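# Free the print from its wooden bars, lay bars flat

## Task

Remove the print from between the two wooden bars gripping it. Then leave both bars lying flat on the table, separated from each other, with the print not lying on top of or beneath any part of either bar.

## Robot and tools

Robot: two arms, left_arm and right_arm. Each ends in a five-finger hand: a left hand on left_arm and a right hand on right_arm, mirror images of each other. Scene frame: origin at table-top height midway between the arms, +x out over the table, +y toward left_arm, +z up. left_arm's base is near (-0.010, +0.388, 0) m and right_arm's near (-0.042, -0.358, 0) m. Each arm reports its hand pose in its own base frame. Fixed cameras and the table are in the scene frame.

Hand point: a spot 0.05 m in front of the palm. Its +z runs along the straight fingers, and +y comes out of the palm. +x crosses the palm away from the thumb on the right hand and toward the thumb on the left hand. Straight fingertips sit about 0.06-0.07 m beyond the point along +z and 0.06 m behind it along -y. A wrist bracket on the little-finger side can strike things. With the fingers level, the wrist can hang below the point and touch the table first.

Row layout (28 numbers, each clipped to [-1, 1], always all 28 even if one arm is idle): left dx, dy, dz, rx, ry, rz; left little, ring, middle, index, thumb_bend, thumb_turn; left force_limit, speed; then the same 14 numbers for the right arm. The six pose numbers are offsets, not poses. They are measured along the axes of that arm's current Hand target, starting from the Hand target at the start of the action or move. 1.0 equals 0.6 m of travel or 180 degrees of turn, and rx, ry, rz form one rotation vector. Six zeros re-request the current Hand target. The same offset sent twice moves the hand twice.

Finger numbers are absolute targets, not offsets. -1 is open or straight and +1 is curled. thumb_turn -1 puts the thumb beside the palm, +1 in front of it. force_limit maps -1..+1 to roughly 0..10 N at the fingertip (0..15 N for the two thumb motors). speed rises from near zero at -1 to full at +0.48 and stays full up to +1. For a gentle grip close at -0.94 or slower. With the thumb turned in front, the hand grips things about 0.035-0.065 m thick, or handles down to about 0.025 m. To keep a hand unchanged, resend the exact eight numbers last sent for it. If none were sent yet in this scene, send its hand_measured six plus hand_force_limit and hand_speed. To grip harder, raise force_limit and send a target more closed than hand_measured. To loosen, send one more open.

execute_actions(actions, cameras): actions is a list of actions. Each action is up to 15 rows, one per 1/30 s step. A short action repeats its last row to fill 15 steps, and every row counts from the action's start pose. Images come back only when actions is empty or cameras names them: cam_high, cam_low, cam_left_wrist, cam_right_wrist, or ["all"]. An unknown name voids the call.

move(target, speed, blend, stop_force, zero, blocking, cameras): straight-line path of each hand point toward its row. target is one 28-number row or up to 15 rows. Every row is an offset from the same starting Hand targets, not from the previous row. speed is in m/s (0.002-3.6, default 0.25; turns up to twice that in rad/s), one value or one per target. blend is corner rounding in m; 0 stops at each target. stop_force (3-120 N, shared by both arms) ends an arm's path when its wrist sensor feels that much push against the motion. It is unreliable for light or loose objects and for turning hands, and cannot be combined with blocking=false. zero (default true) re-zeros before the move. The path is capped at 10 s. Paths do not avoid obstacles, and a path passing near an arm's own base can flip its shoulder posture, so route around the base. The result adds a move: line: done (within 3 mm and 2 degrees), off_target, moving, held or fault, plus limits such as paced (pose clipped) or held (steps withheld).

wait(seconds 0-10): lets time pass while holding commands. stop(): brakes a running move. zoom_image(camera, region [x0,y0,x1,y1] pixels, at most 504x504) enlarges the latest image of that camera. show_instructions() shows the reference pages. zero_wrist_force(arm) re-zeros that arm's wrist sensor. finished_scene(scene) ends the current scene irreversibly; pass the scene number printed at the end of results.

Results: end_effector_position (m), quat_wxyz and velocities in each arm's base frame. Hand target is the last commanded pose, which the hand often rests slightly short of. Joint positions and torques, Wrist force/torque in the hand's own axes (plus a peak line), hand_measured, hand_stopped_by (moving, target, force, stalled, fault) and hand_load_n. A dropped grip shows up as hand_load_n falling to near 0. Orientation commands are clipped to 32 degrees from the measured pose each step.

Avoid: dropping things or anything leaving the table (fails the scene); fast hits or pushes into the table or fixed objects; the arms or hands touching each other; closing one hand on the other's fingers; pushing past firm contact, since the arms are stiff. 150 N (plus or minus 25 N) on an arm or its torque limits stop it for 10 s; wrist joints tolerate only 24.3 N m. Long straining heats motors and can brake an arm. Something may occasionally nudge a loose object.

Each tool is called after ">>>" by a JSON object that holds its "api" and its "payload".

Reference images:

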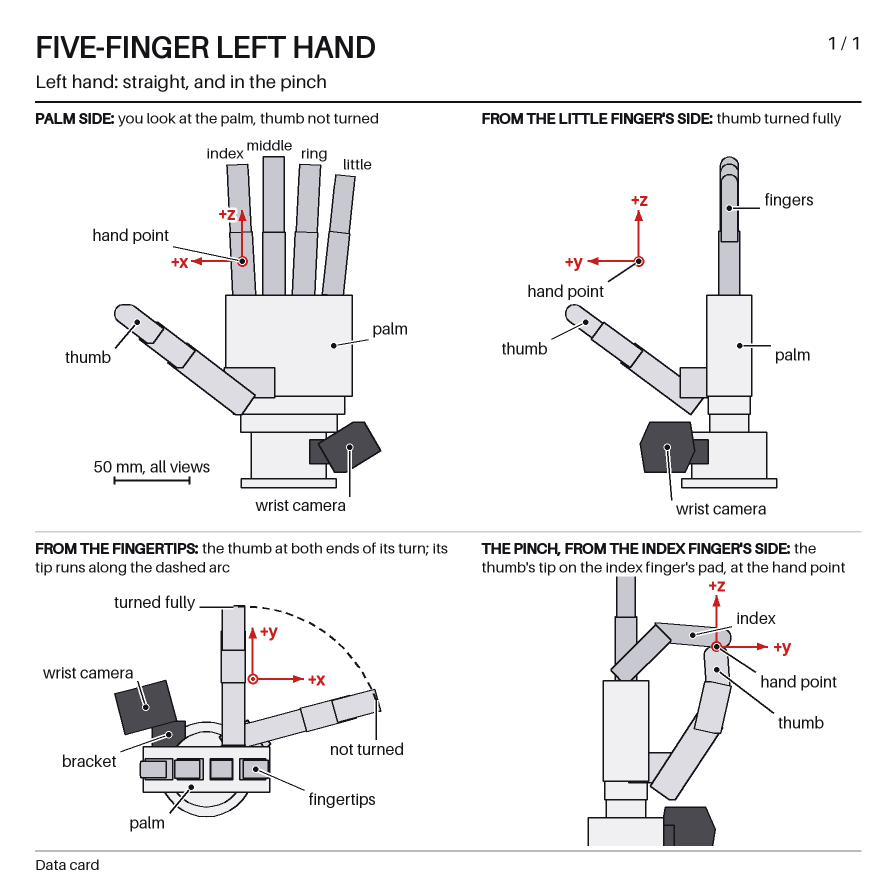

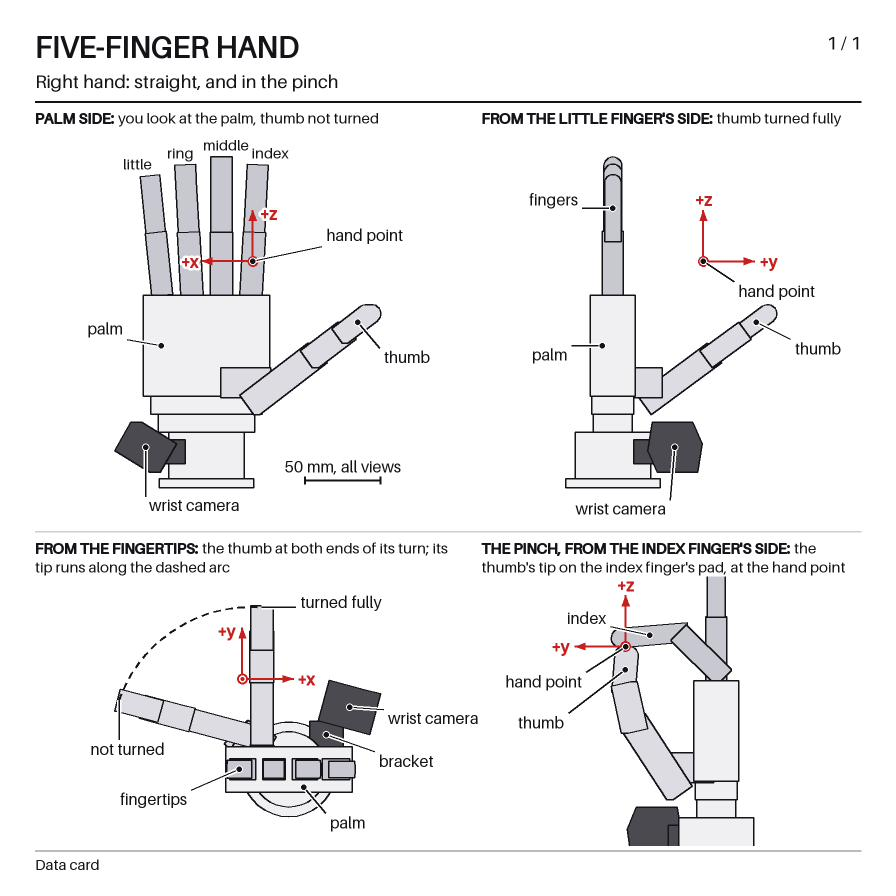

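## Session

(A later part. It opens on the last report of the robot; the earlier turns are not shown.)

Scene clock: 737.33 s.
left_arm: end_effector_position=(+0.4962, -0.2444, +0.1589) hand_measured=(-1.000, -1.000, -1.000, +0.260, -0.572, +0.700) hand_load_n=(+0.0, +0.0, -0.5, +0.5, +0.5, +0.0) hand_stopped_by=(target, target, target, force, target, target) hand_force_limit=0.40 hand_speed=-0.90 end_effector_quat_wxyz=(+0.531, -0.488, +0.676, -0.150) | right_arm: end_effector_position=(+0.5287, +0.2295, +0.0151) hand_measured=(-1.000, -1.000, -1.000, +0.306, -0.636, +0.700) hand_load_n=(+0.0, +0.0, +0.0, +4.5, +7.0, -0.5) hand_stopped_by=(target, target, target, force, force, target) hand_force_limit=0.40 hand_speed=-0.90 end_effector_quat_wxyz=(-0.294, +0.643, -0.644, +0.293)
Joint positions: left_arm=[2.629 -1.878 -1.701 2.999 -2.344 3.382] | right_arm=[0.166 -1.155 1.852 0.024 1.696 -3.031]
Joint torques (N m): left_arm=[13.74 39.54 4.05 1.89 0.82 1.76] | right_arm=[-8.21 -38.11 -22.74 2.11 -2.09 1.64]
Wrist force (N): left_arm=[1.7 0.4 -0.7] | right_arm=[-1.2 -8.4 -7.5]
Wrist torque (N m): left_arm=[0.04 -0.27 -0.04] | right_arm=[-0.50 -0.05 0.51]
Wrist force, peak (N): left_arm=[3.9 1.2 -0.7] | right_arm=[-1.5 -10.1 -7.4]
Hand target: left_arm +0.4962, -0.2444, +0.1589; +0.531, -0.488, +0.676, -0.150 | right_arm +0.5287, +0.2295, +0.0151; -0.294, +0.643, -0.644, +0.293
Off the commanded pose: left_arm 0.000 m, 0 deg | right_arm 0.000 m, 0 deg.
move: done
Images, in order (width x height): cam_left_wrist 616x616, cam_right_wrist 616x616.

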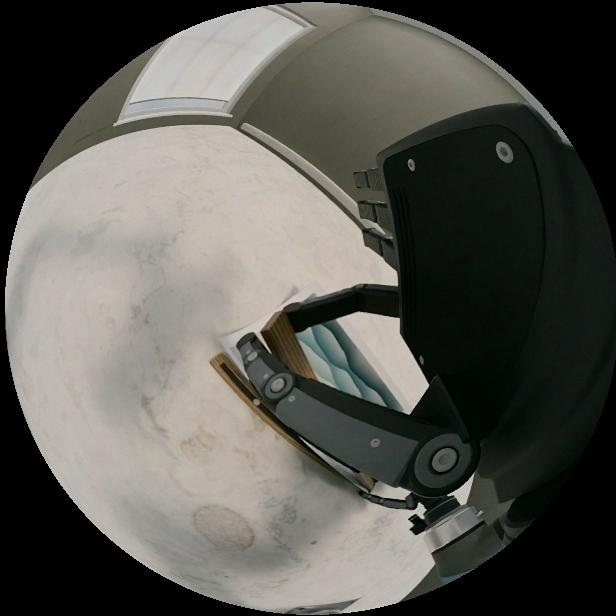

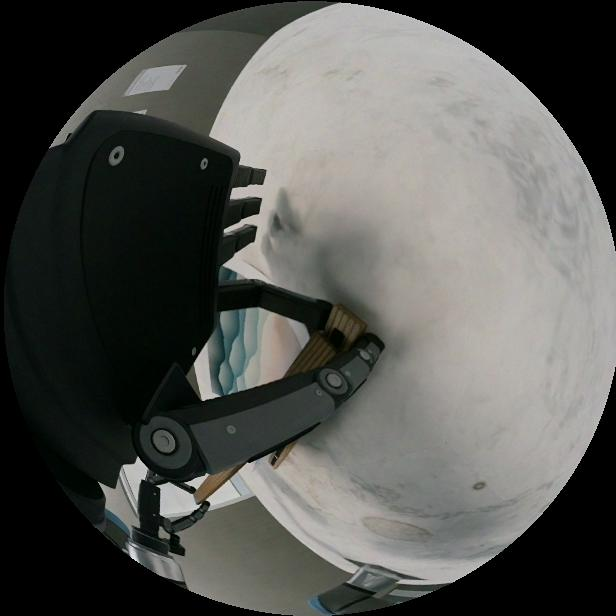

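>>> {"api": "move", "payload": {"target": [0,0,0,0,0,0,-1,-1,-1,0.65,-0.57,0.7,0,-0.9,0,0,0,0,0,0,-1,-1,-1,0.6,-0.57,0.7,0.4,-0.9], "cameras": ["all"]}}

>>> {"api": "zoom_image", "payload": {"camera": "cam_high", "region": [230, 160, 430, 320]}}

>>> {"api": "zoom_image", "payload": {"camera": "cam_low", "region": [300, 170, 500, 310]}}

Scene clock: 741.20 s.
left_arm: end_effector_position=(+0.4962, -0.2444, +0.1589) hand_measured=(-1.000, -1.000, -1.000, +0.388, -0.572, +0.700) hand_load_n=(+0.0, +0.0, +0.0, +6.0, +4.0, +0.5) hand_stopped_by=(target, target, target, force, target, target) hand_force_limit=0.00 hand_speed=-0.90 end_effector_quat_wxyz=(+0.531, -0.488, +0.676, -0.150) | right_arm: end_effector_position=(+0.5287, +0.2295, +0.0151) hand_measured=(-1.000, -1.000, -1.000, +0.306, -0.636, +0.700) hand_load_n=(+0.0, -0.5, +0.0, +4.5, +7.0, -0.5) hand_stopped_by=(target, target, target, force, force, target) hand_force_limit=0.40 hand_speed=-0.90 end_effector_quat_wxyz=(-0.294, +0.643, -0.644, +0.293)
Joint positions: left_arm=[2.629 -1.878 -1.701 2.999 -2.344 3.382] | right_arm=[0.166 -1.155 1.852 0.024 1.696 -3.031]
Joint torques (N m): left_arm=[13.76 40.26 4.89 1.81 0.66 1.7] | right_arm=[-8.2 -37.98 -23.21 2.03 -1.84 1.46]
Wrist force (N): left_arm=[1.7 0.8 -0.7] | right_arm=[-1.2 -7.3 -6.8]
Wrist torque (N m): left_arm=[0.08 -0.25 -0.05] | right_arm=[-0.46 -0.04 0.52]
Wrist force, peak (N): left_arm=[1.9 0.9 -0.8] | right_arm=[-1.1 -8.7 -7.8]
Hand target: left_arm +0.4962, -0.2444, +0.1589; +0.531, -0.488, +0.676, -0.150 | right_arm +0.5287, +0.2295, +0.0151; -0.294, +0.643, -0.644, +0.293
Off the commanded pose: left_arm 0.000 m, 0 deg | right_arm 0.000 m, 0 deg.
move: done

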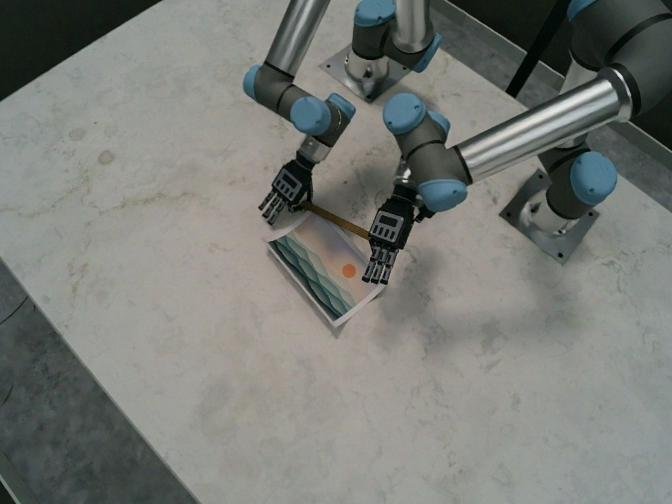

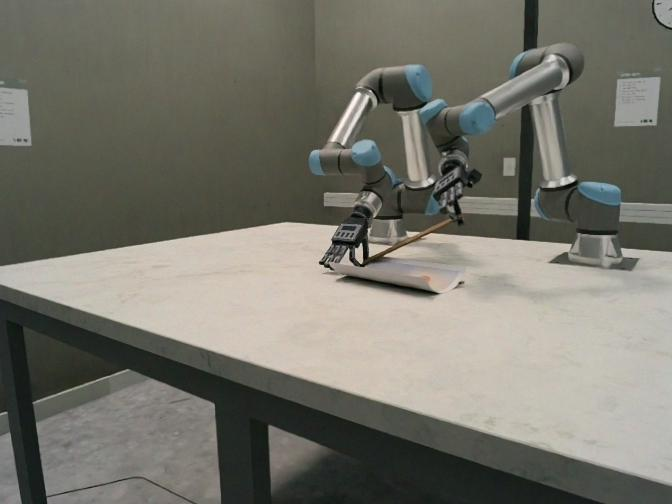

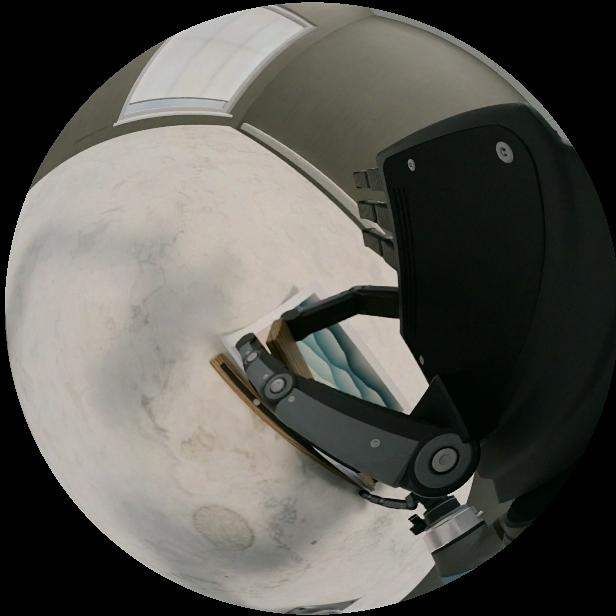

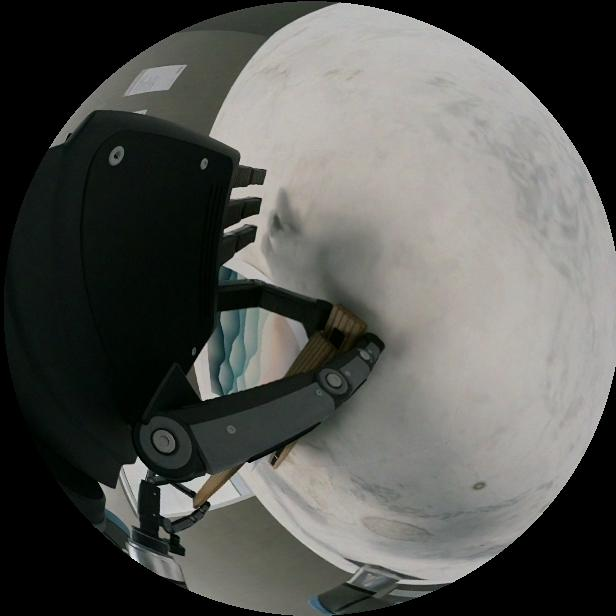

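Scaled by 2.520 from the camera's 672x504 image, which has a finer 960x720 frame.

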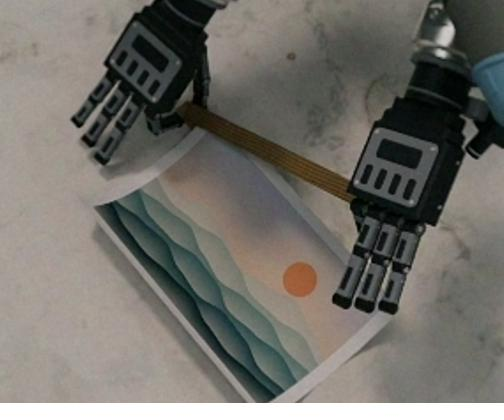

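Scaled by 2.520 from the camera's 672x504 image, which has a finer 960x720 frame.

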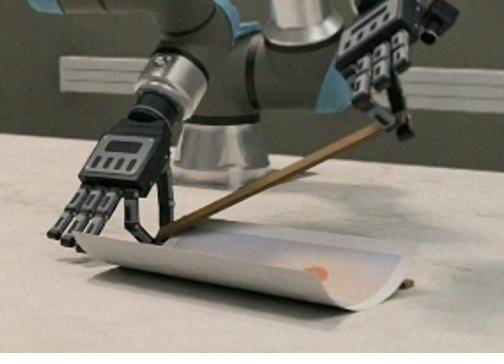

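>>> {"api": "zoom_image", "payload": {"camera": "cam_left_wrist", "region": [225, 285, 325, 385]}}

Scaled by 5.040 from the camera's 616x616 image, which has a finer 880x880 frame.

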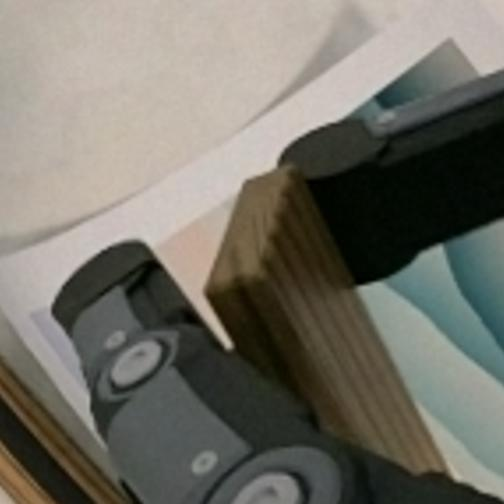

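>>> {"api": "move", "payload": {"target": [-0.0476,-0.0601,-0.0325,0,0,0,-1,-1,-1,0.65,-0.57,0.7,0,-0.9,0,0,0,0,0,0,-1,-1,-1,0.6,-0.57,0.7,0.4,-0.9], "speed": 0.04, "cameras": ["cam_low","cam_left_wrist","cam_right_wrist"]}}

>>> {"api": "zoom_image", "payload": {"camera": "cam_low", "region": [300, 150, 500, 310]}}

Scene clock: 754.77 s.
left_arm: end_effector_position=(+0.4963, -0.2443, +0.2088) hand_measured=(-1.000, -1.000, -1.000, +0.388, -0.572, +0.700) hand_load_n=(+0.0, +0.0, +0.0, +5.5, +3.0, +1.0) hand_stopped_by=(target, target, target, force, target, target) hand_force_limit=0.00 hand_speed=-0.90 end_effector_quat_wxyz=(+0.531, -0.488, +0.676, -0.150) | right_arm: end_effector_position=(+0.5287, +0.2295, +0.0151) hand_measured=(-1.000, -1.000, -1.000, +0.306, -0.636, +0.700) hand_load_n=(+0.0, +0.0, +0.0, +4.5, +6.5, -0.5) hand_stopped_by=(target, target, target, force, force, target) hand_force_limit=0.40 hand_speed=-0.90 end_effector_quat_wxyz=(-0.294, +0.643, -0.644, +0.293)
Joint positions: left_arm=[2.629 -1.835 -1.621 2.877 -2.344 3.383] | right_arm=[0.166 -1.155 1.852 0.024 1.696 -3.031]
Joint torques (N m): left_arm=[13.57 39.15 27.46 -2.52 0.26 -1.61] | right_arm=[-7.69 -38.99 -23.78 1.88 -1.06 1.3]
Wrist force (N): left_arm=[1.5 1.0 -0.3] | right_arm=[-1.2 -7.5 -6.6]
Wrist torque (N m): left_arm=[0.12 -0.25 -0.08] | right_arm=[-0.52 -0.05 0.51]
Wrist force, peak (N): left_arm=[2.1 0.9 -0.4] | right_arm=[-1.1 -8.7 -7.8]
Hand target: left_arm +0.4963, -0.2443, +0.2088; +0.531, -0.488, +0.676, -0.150 | right_arm +0.5287, +0.2295, +0.0151; -0.294, +0.643, -0.644, +0.293
Off the commanded pose: left_arm 0.000 m, 0 deg | right_arm 0.000 m, 0 deg.
move: done
Images, in order (width x height): cam_low 672x504, cam_left_wrist 616x616, cam_right_wrist 616x616.

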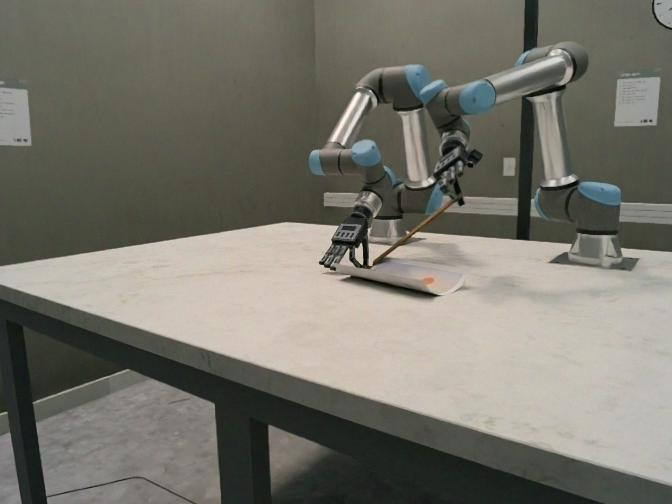

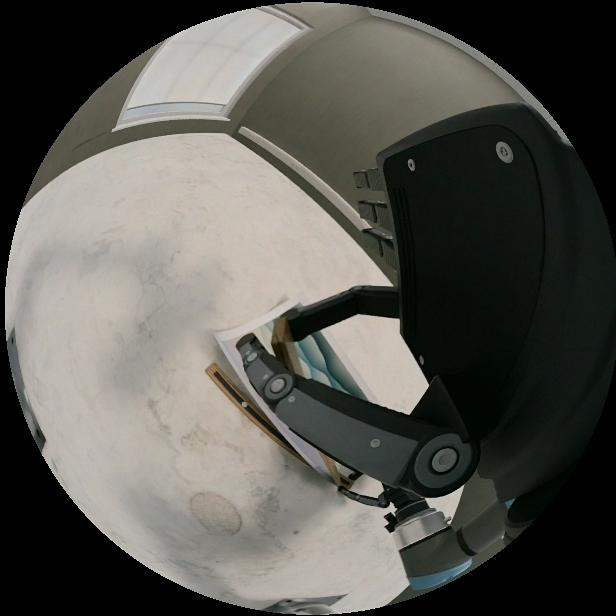

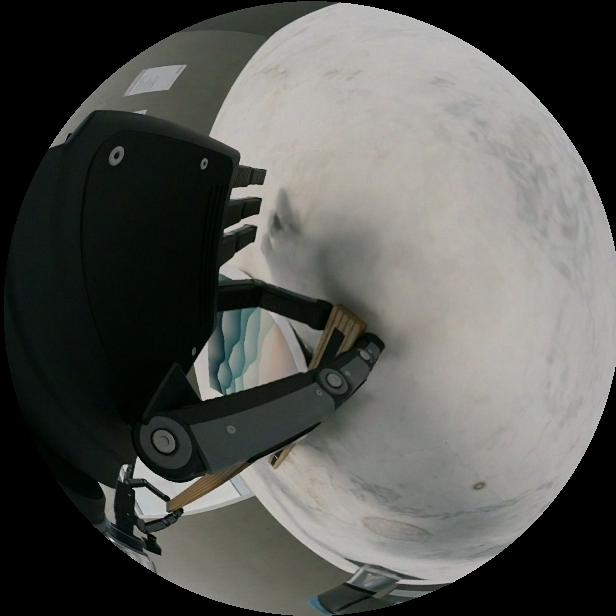

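Scaled by 2.520 from the camera's 672x504 image, which has a finer 960x720 frame.

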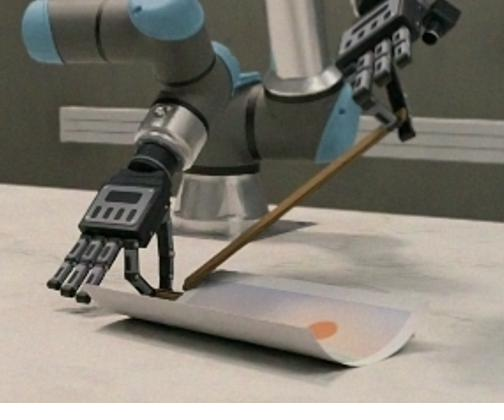

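>>> {"api": "move", "payload": {"target": [-0.0572,-0.0721,-0.039,0,0,0,-1,-1,-1,0.65,-0.57,0.7,0,-0.9,0,0,0,0,0,0,-1,-1,-1,0.6,-0.57,0.7,0.4,-0.9], "speed": 0.04, "cameras": ["cam_low","cam_left_wrist","cam_right_wrist"]}}

>>> {"api": "zoom_image", "payload": {"camera": "cam_low", "region": [300, 150, 500, 310]}}

>>> {"api": "zoom_image", "payload": {"camera": "cam_left_wrist", "region": [200, 270, 400, 470]}}

Scene clock: 760.77 s.
left_arm: end_effector_position=(+0.4964, -0.2442, +0.2687) hand_measured=(-1.000, -1.000, -1.000, +0.388, -0.572, +0.700) hand_load_n=(+0.0, +0.0, +0.0, +3.0, +2.0, +1.5) hand_stopped_by=(target, target, target, force, target, target) hand_force_limit=0.00 hand_speed=-0.90 end_effector_quat_wxyz=(+0.531, -0.488, +0.676, -0.150) | right_arm: end_effector_position=(+0.5287, +0.2295, +0.0151) hand_measured=(-1.000, -1.000, -1.000, +0.306, -0.636, +0.700) hand_load_n=(+0.0, +0.0, +0.0, +4.5, +7.0, -0.5) hand_stopped_by=(target, target, target, force, force, target) hand_force_limit=0.40 hand_speed=-0.90 end_effector_quat_wxyz=(-0.294, +0.643, -0.644, +0.293)
Joint positions: left_arm=[2.63 -1.802 -1.506 2.729 -2.343 3.383] | right_arm=[0.166 -1.155 1.852 0.024 1.696 -3.031]
Joint torques (N m): left_arm=[13.97 39.34 29.9 -2.72 0.11 -1.51] | right_arm=[-8.72 -40.14 -23.65 2.14 -0.8 1.36]
Wrist force (N): left_arm=[1.6 1.0 -0.5] | right_arm=[-1.2 -7.3 -6.8]
Wrist torque (N m): left_arm=[0.13 -0.25 -0.10] | right_arm=[-0.45 -0.05 0.52]
Wrist force, peak (N): left_arm=[1.9 1.1 -0.4] | right_arm=[-1.1 -8.7 -7.8]
Hand target: left_arm +0.4964, -0.2442, +0.2688; +0.531, -0.488, +0.676, -0.150 | right_arm +0.5287, +0.2295, +0.0151; -0.294, +0.643, -0.644, +0.293
Off the commanded pose: left_arm 0.000 m, 0 deg | right_arm 0.000 m, 0 deg.
move: done
Images, in order (width x height): cam_low 672x504, cam_left_wrist 616x616, cam_right_wrist 616x616.

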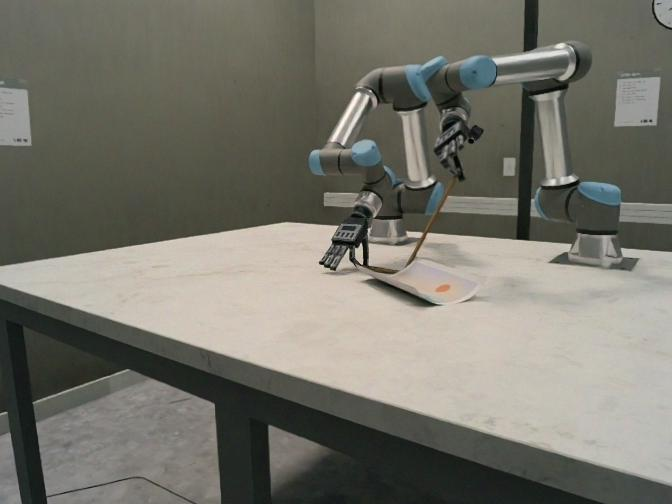

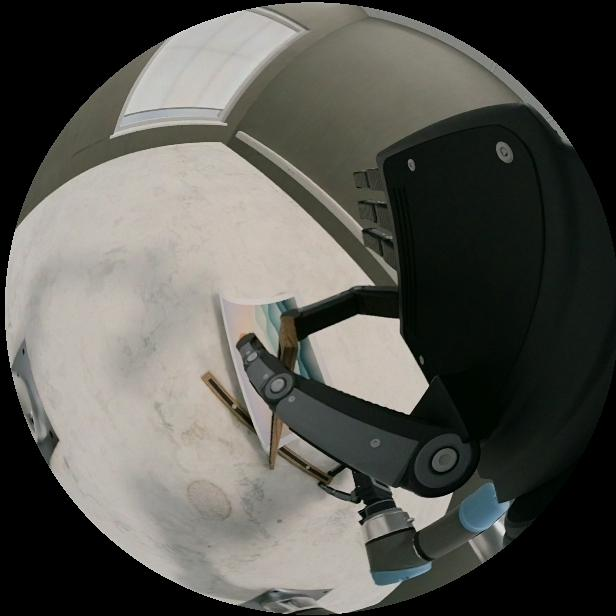

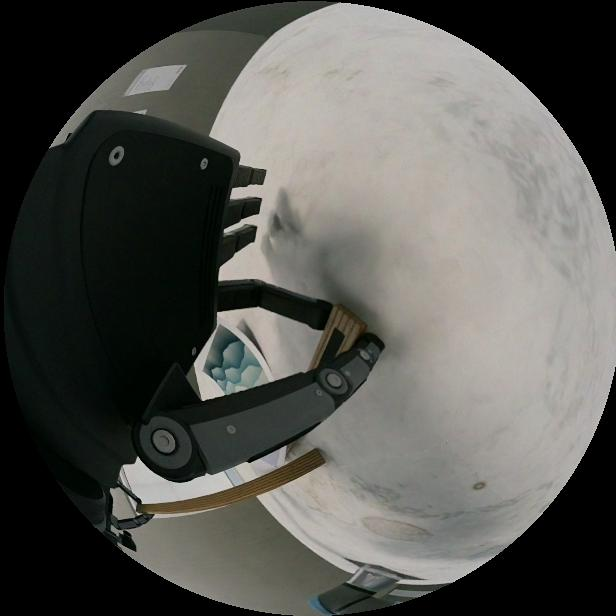

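Scaled by 2.520 from the camera's 672x504 image, which has a finer 960x720 frame.

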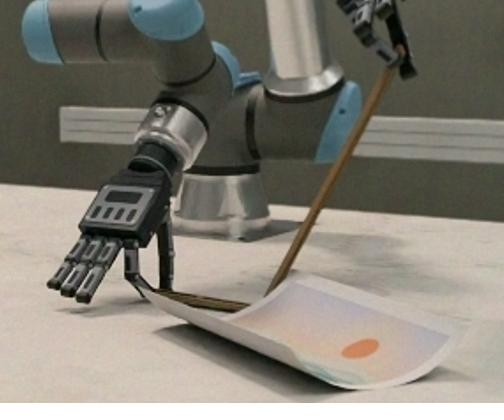

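Scaled by 2.520 from the camera's 616x616 image, which has a finer 880x880 frame.

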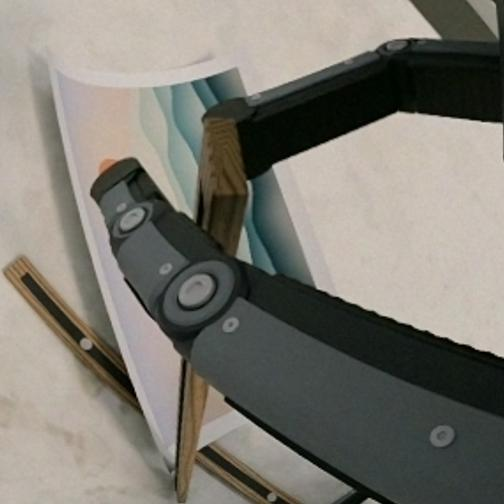

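>>> {"api": "move", "payload": {"target": [-0.0476,-0.0601,-0.0325,0,0,0,-1,-1,-1,0.75,-0.57,0.7,0.1,-0.9,0,0,0,0,0,0,-1,-1,-1,0.6,-0.57,0.7,0.4,-0.9], "speed": 0.04, "cameras": ["cam_low","cam_left_wrist","cam_high"]}}

>>> {"api": "zoom_image", "payload": {"camera": "cam_low", "region": [300, 120, 520, 310]}}

>>> {"api": "zoom_image", "payload": {"camera": "cam_left_wrist", "region": [200, 270, 400, 470]}}

Scene clock: 766.37 s.
left_arm: end_effector_position=(+0.4965, -0.2442, +0.3187) hand_measured=(-1.000, -1.000, -1.000, +0.404, -0.572, +0.700) hand_load_n=(+0.0, +0.0, +0.0, +0.0, +0.0, +0.0) hand_stopped_by=(target, target, target, force, target, target) hand_force_limit=0.10 hand_speed=-0.90 end_effector_quat_wxyz=(+0.531, -0.488, +0.676, -0.150) | right_arm: end_effector_position=(+0.5287, +0.2295, +0.0151) hand_measured=(-1.000, -1.000, -1.000, +0.306, -0.636, +0.700) hand_load_n=(+0.0, +0.0, +0.0, +4.5, +7.0, -0.5) hand_stopped_by=(target, target, target, force, force, target) hand_force_limit=0.40 hand_speed=-0.90 end_effector_quat_wxyz=(-0.294, +0.643, -0.644, +0.293)
Joint positions: left_arm=[2.63 -1.789 -1.393 2.603 -2.343 3.383] | right_arm=[0.166 -1.155 1.852 0.024 1.696 -3.031]
Joint torques (N m): left_arm=[14.23 29.66 30.9 -2.16 -0.24 -1.79] | right_arm=[-9.63 -38.93 -22.95 2.15 -0.58 1.52]
Wrist force (N): left_arm=[1.6 0.6 -0.7] | right_arm=[-0.8 -6.9 -6.8]
Wrist torque (N m): left_arm=[0.08 -0.26 -0.07] | right_arm=[-0.43 -0.04 0.52]
Wrist force, peak (N): left_arm=[2.2 1.0 -0.3] | right_arm=[-1.2 -8.7 -7.6]
Hand target: left_arm +0.4965, -0.2442, +0.3188; +0.531, -0.488, +0.676, -0.150 | right_arm +0.5287, +0.2295, +0.0151; -0.294, +0.643, -0.644, +0.293
Off the commanded pose: left_arm 0.000 m, 0 deg | right_arm 0.000 m, 0 deg.
move: done
Images, in order (width x height): cam_high 672x504, cam_low 672x504, cam_left_wrist 616x616.

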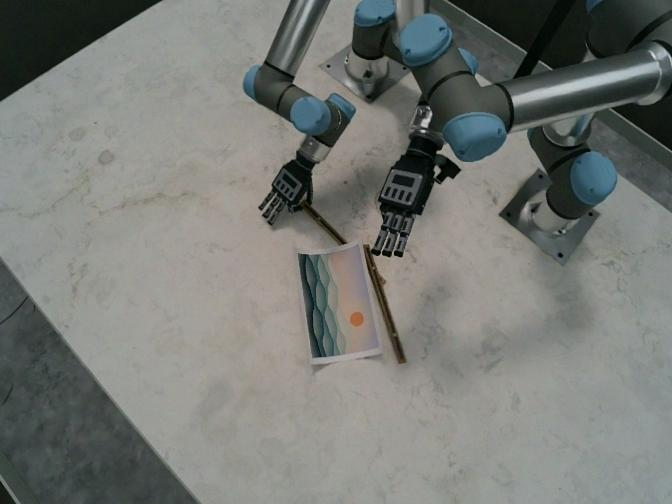

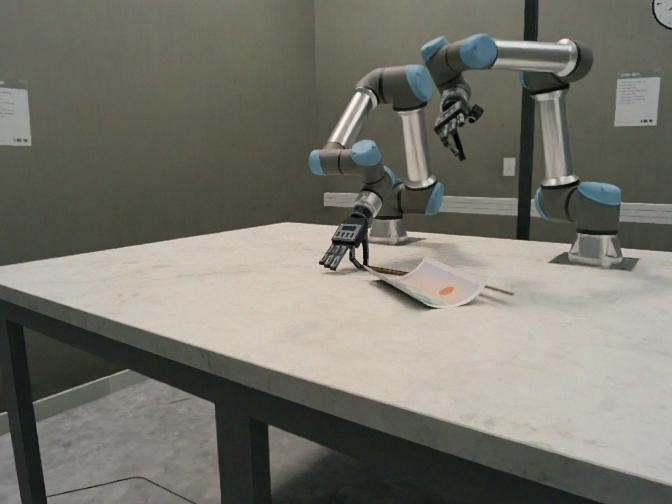

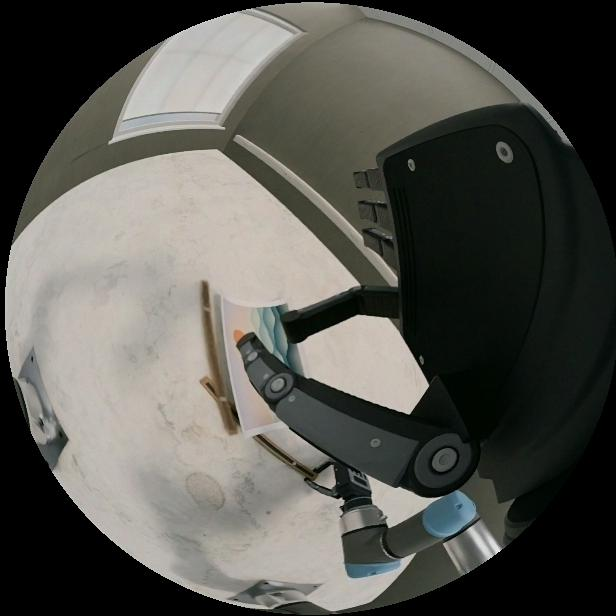

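Scaled by 2.291 from the camera's 672x504 image, which has a finer 960x720 frame.

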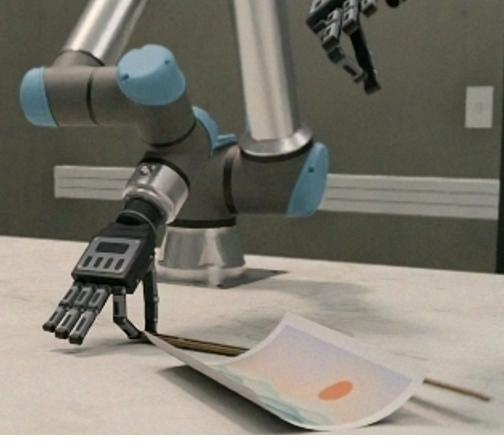

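Scaled by 2.520 from the camera's 616x616 image, which has a finer 880x880 frame.

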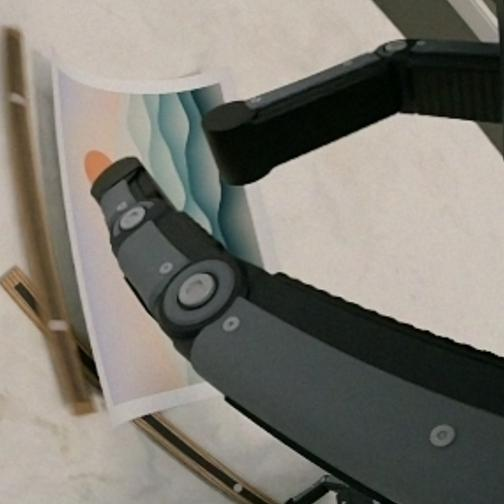

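>>> {"api": "execute_actions", "payload": {"actions": []}}

>>> {"api": "zoom_image", "payload": {"camera": "cam_high", "region": [250, 170, 450, 390]}}

>>> {"api": "zoom_image", "payload": {"camera": "cam_left_wrist", "region": [170, 250, 370, 500]}}

Scene clock: 769.00 s.
left_arm: end_effector_position=(+0.4965, -0.2442, +0.3188) hand_measured=(-1.000, -1.000, -1.000, +0.404, -0.572, +0.700) hand_load_n=(+0.0, +0.0, +0.0, +0.0, +0.0, +0.0) hand_stopped_by=(target, target, target, force, target, target) hand_force_limit=0.10 hand_speed=-0.90 end_effector_quat_wxyz=(+0.531, -0.488, +0.676, -0.150) | right_arm: end_effector_position=(+0.5287, +0.2295, +0.0151) hand_measured=(-1.000, -1.000, -1.000, +0.306, -0.636, +0.700) hand_load_n=(+0.0, +0.0, +0.0, +4.5, +7.0, -0.5) hand_stopped_by=(target, target, target, force, force, target) hand_force_limit=0.40 hand_speed=-0.90 end_effector_quat_wxyz=(-0.294, +0.643, -0.644, +0.293)
Joint positions: left_arm=[2.63 -1.789 -1.393 2.603 -2.343 3.383] | right_arm=[0.166 -1.155 1.852 0.024 1.696 -3.031]
Joint velocities: within noise
Joint torques (N m): left_arm=[12.12 24.32 30.22 -2.73 -1.41 -1.73] | right_arm=[-7.97 -38.45 -23.24 2.17 -0.13 1.09]
Motor temperatures (°C): left_arm=[33 28 33 37 38 35] | right_arm=[28 30 27 46 31 42]
Wrist force (N): left_arm=[1.5 0.4 -0.7] | right_arm=[-1.0 -7.5 -7.0]
Wrist torque (N m): left_arm=[0.06 -0.26 -0.06] | right_arm=[-0.47 -0.03 0.50]
Wrist force, peak (N): left_arm=[1.6 0.6 -1.0] | right_arm=[-0.8 -8.4 -7.9]
Hand target: left_arm +0.4965, -0.2442, +0.3188; +0.531, -0.488, +0.676, -0.150 | right_arm +0.5287, +0.2295, +0.0151; -0.294, +0.643, -0.644, +0.293
Off the commanded pose: left_arm 0.000 m, 0 deg | right_arm 0.000 m, 0 deg.

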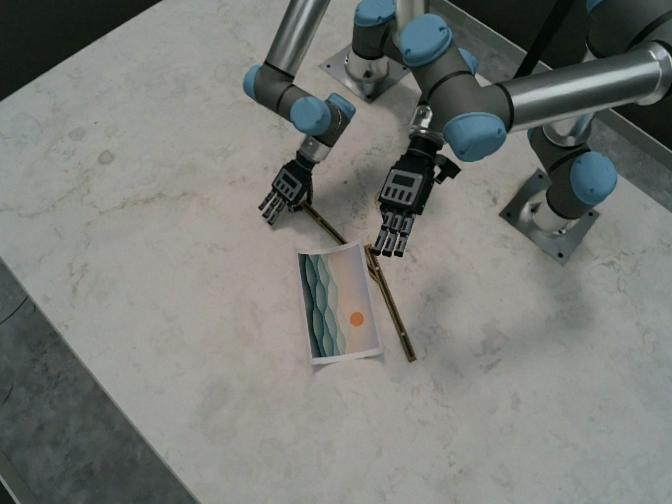

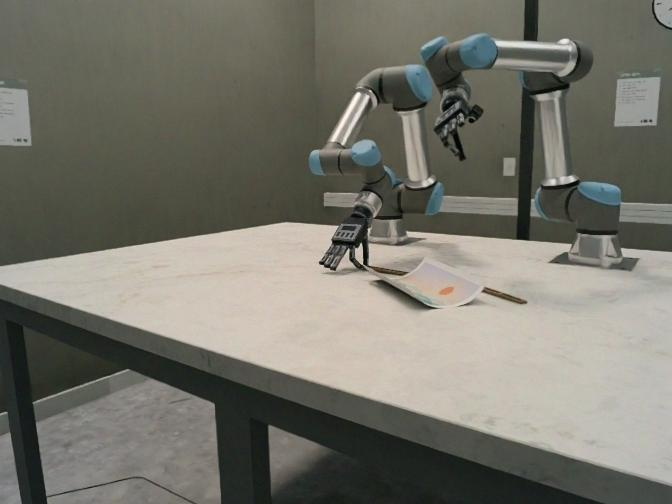

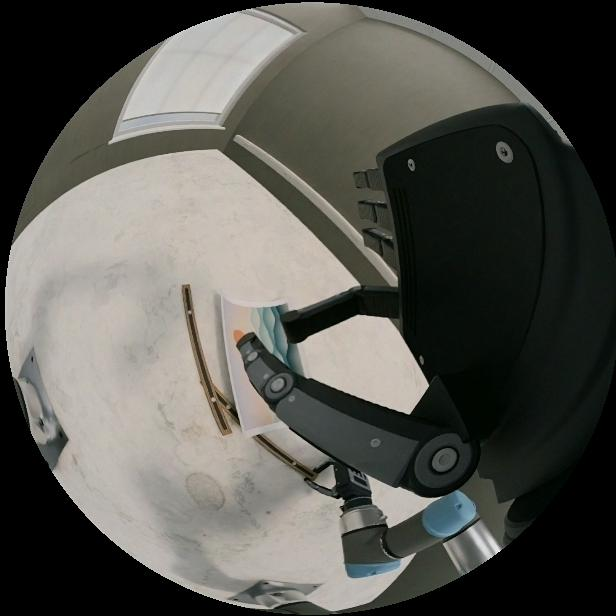

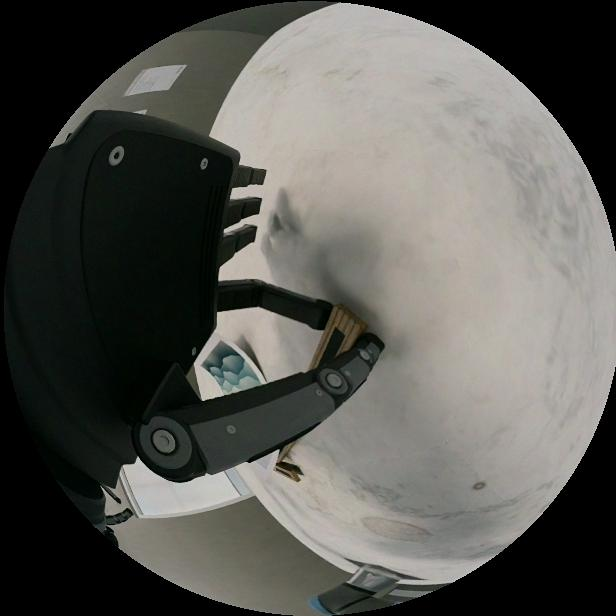

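Scaled by 2.291 from the camera's 672x504 image, which has a finer 960x720 frame.

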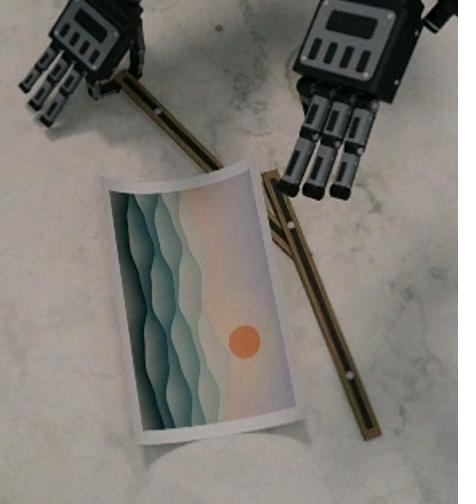

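Scaled by 2.016 from the camera's 616x616 image, which has a finer 880x880 frame.

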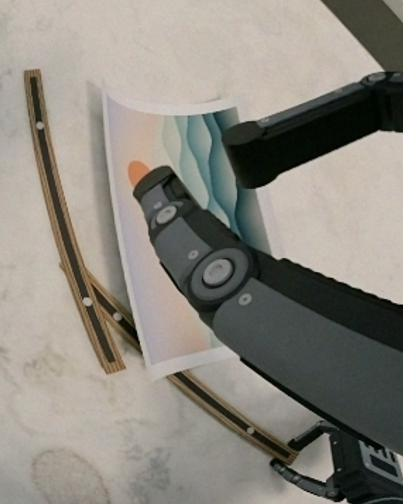

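>>> {"api": "move", "payload": {"target": [[0,0,0,0,0,0,-1,-1,-1,0.1,-0.65,0.7,0,0.4,0,-0.0038,-0.0033,0,0,0,-1,-1,-1,0.6,-0.57,0.7,0.4,-0.9],[0,0,0,0,0,0,-1,-1,-1,0.1,-0.65,0.7,0,0.4,0.15,-0.001,-0.012,0,0,0,-1,-1,-1,0.6,-0.57,0.7,0.4,-0.9]], "speed": 0.05, "cameras": ["cam_high","cam_left_wrist","cam_right_wrist"]}}

>>> {"api": "zoom_image", "payload": {"camera": "cam_high", "region": [250, 170, 450, 390]}}

Scene clock: 790.50 s.
left_arm: end_effector_position=(+0.4965, -0.2442, +0.3188) hand_measured=(-1.000, -1.000, -1.000, +0.100, -0.650, +0.700) hand_load_n=(+0.0, +0.0, +0.0, +0.0, +0.0, +0.0) hand_stopped_by=(target, target, target, target, target, target) hand_force_limit=0.00 hand_speed=0.40 end_effector_quat_wxyz=(+0.531, -0.488, +0.676, -0.150) | right_arm: end_effector_position=(+0.5236, +0.1396, +0.0202) hand_measured=(-1.000, -1.000, -1.000, +0.306, -0.636, +0.700) hand_load_n=(+0.0, +0.0, +0.0, +5.0, +6.5, -0.5) hand_stopped_by=(target, target, target, force, force, target) hand_force_limit=0.40 hand_speed=-0.90 end_effector_quat_wxyz=(-0.294, +0.643, -0.644, +0.293)
Joint positions: left_arm=[2.63 -1.789 -1.393 2.603 -2.343 3.383] | right_arm=[-0.067 -1.241 1.965 -0.009 1.52 -3.184]
Joint torques (N m): left_arm=[8 23.98 30.62 -2.71 -1.65 -1.85] | right_arm=[-9.3 -39.91 -4.49 -1.75 -3.24 -1.18]
Wrist force (N): left_arm=[1.4 0.5 -0.6] | right_arm=[-1.0 -2.1 -0.2]
Wrist torque (N m): left_arm=[0.06 -0.24 -0.06] | right_arm=[-0.04 -0.11 0.60]
Wrist force, peak (N): left_arm=[1.7 0.3 -1.2] | right_arm=[-0.8 -8.6 -7.7]
Hand target: left_arm +0.4965, -0.2442, +0.3188; +0.531, -0.488, +0.676, -0.150 | right_arm +0.5236, +0.1395, +0.0202; -0.294, +0.643, -0.644, +0.293
Off the commanded pose: left_arm 0.000 m, 0 deg | right_arm 0.000 m, 0 deg.
move: done
Images, in order (width x height): cam_high 672x504, cam_left_wrist 616x616, cam_right_wrist 616x616.

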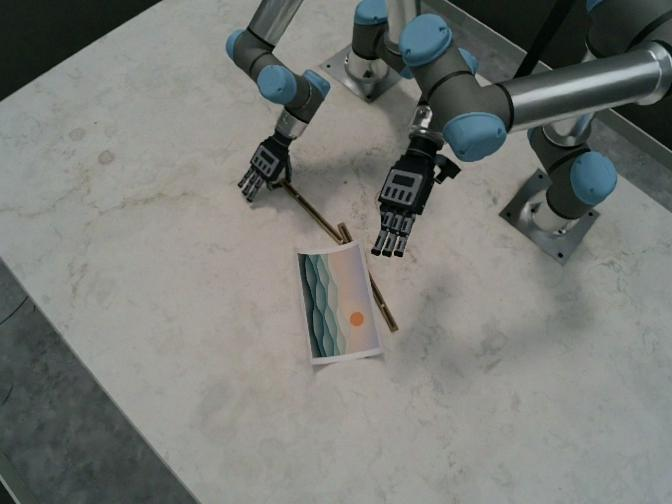

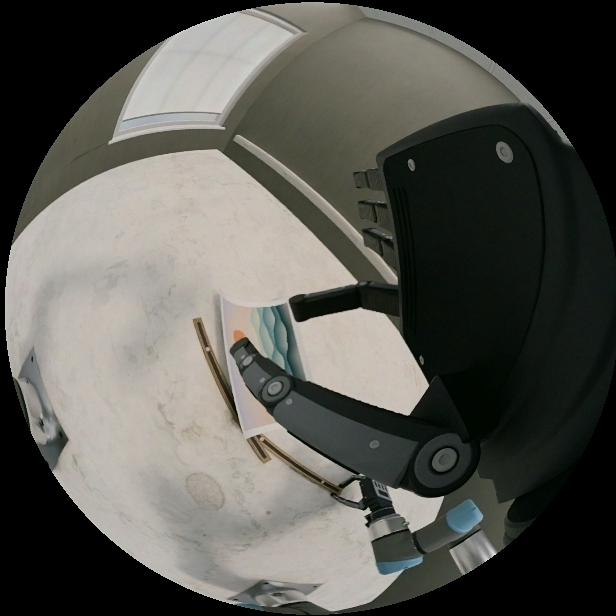

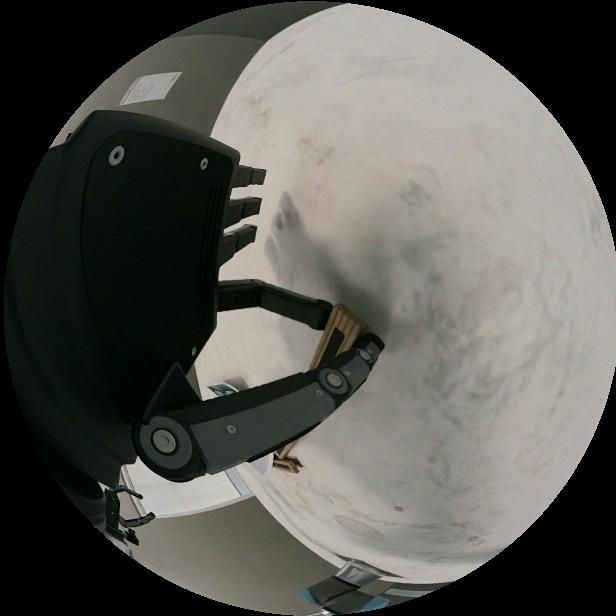

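Scaled by 2.291 from the camera's 672x504 image, which has a finer 960x720 frame.

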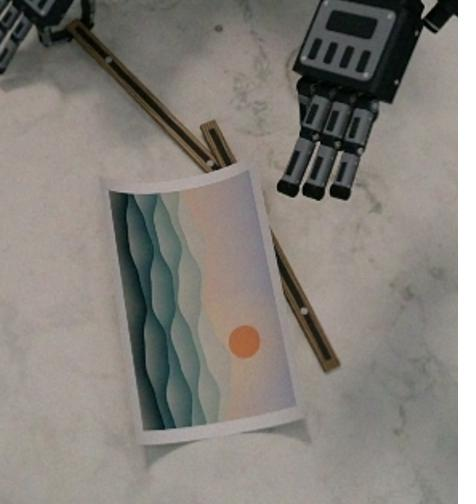

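>>> {"api": "move", "payload": {"target": [0.0122,0.2107,0.3138,-0.0509,0.2087,-0.0833,-1,-1,-1,0.1,-0.65,0.7,0,0.4,0,0,0,0,0,0,-1,-1,-1,0.6,-0.57,0.7,0.4,-0.9], "speed": 0.15, "cameras": ["cam_high","cam_left_wrist"]}}

>>> {"api": "zoom_image", "payload": {"camera": "cam_left_wrist", "region": [200, 250, 400, 450]}}

Scene clock: 808.57 s.
left_arm: end_effector_position=(+0.5961, -0.1305, +0.1496) hand_measured=(-1.000, -1.000, -1.000, +0.100, -0.650, +0.700) hand_load_n=(+0.0, +0.0, +0.0, +0.0, +0.0, +0.0) hand_stopped_by=(target, target, target, target, target, target) hand_force_limit=0.00 hand_speed=0.40 end_effector_quat_wxyz=(+0.222, -0.537, +0.752, -0.312) | right_arm: end_effector_position=(+0.5236, +0.1395, +0.0202) hand_measured=(-1.000, -1.000, -1.000, +0.306, -0.636, +0.700) hand_load_n=(+0.0, +0.0, +0.0, +5.0, +6.5, +0.0) hand_stopped_by=(target, target, target, force, force, target) hand_force_limit=0.40 hand_speed=-0.90 end_effector_quat_wxyz=(-0.294, +0.643, -0.644, +0.293)
Joint positions: left_arm=[3.302 -1.969 -1.481 2.602 -1.229 3.503] | right_arm=[-0.067 -1.241 1.965 -0.009 1.52 -3.184]
Joint torques (N m): left_arm=[14.79 29.23 28.82 -3.12 1.73 1.81] | right_arm=[-7.48 -40.69 -5.9 -1.84 -2.8 -1.8]
Wrist force (N): left_arm=[0.0 0.4 -0.9] | right_arm=[-1.0 -1.9 -0.5]
Wrist torque (N m): left_arm=[0.06 -0.07 -0.22] | right_arm=[0.01 -0.10 0.61]
Wrist force, peak (N): left_arm=[1.8 0.3 -1.0] | right_arm=[-1.2 -2.6 -0.6]
Hand target: left_arm +0.5961, -0.1304, +0.1496; +0.222, -0.537, +0.752, -0.312 | right_arm +0.5236, +0.1395, +0.0202; -0.294, +0.643, -0.644, +0.293
Off the commanded pose: left_arm 0.000 m, 0 deg | right_arm 0.000 m, 0 deg.
move: done
Images, in order (width x height): cam_high 672x504, cam_left_wrist 616x616.

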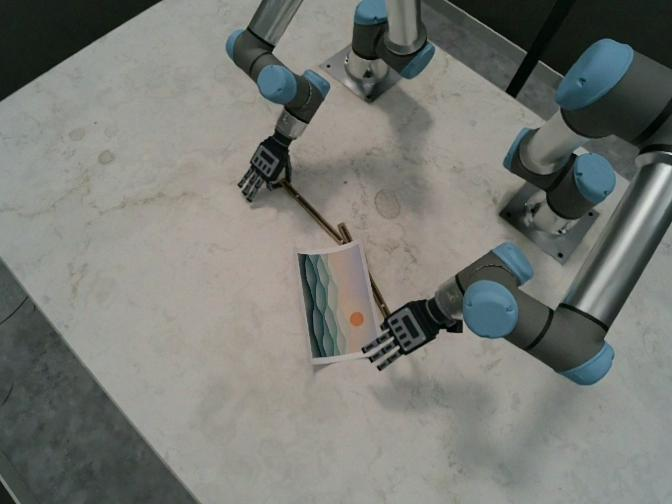

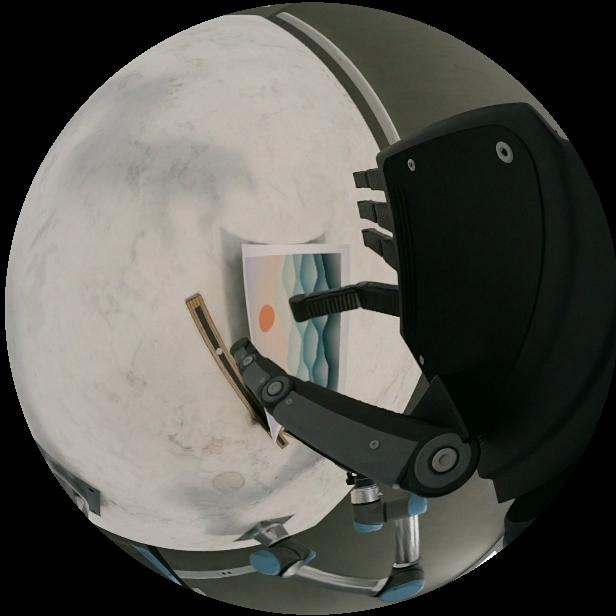

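Scaled by 2.520 from the camera's 616x616 image, which has a finer 880x880 frame.

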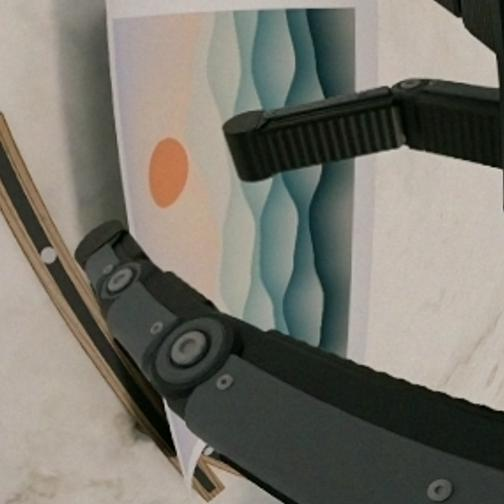

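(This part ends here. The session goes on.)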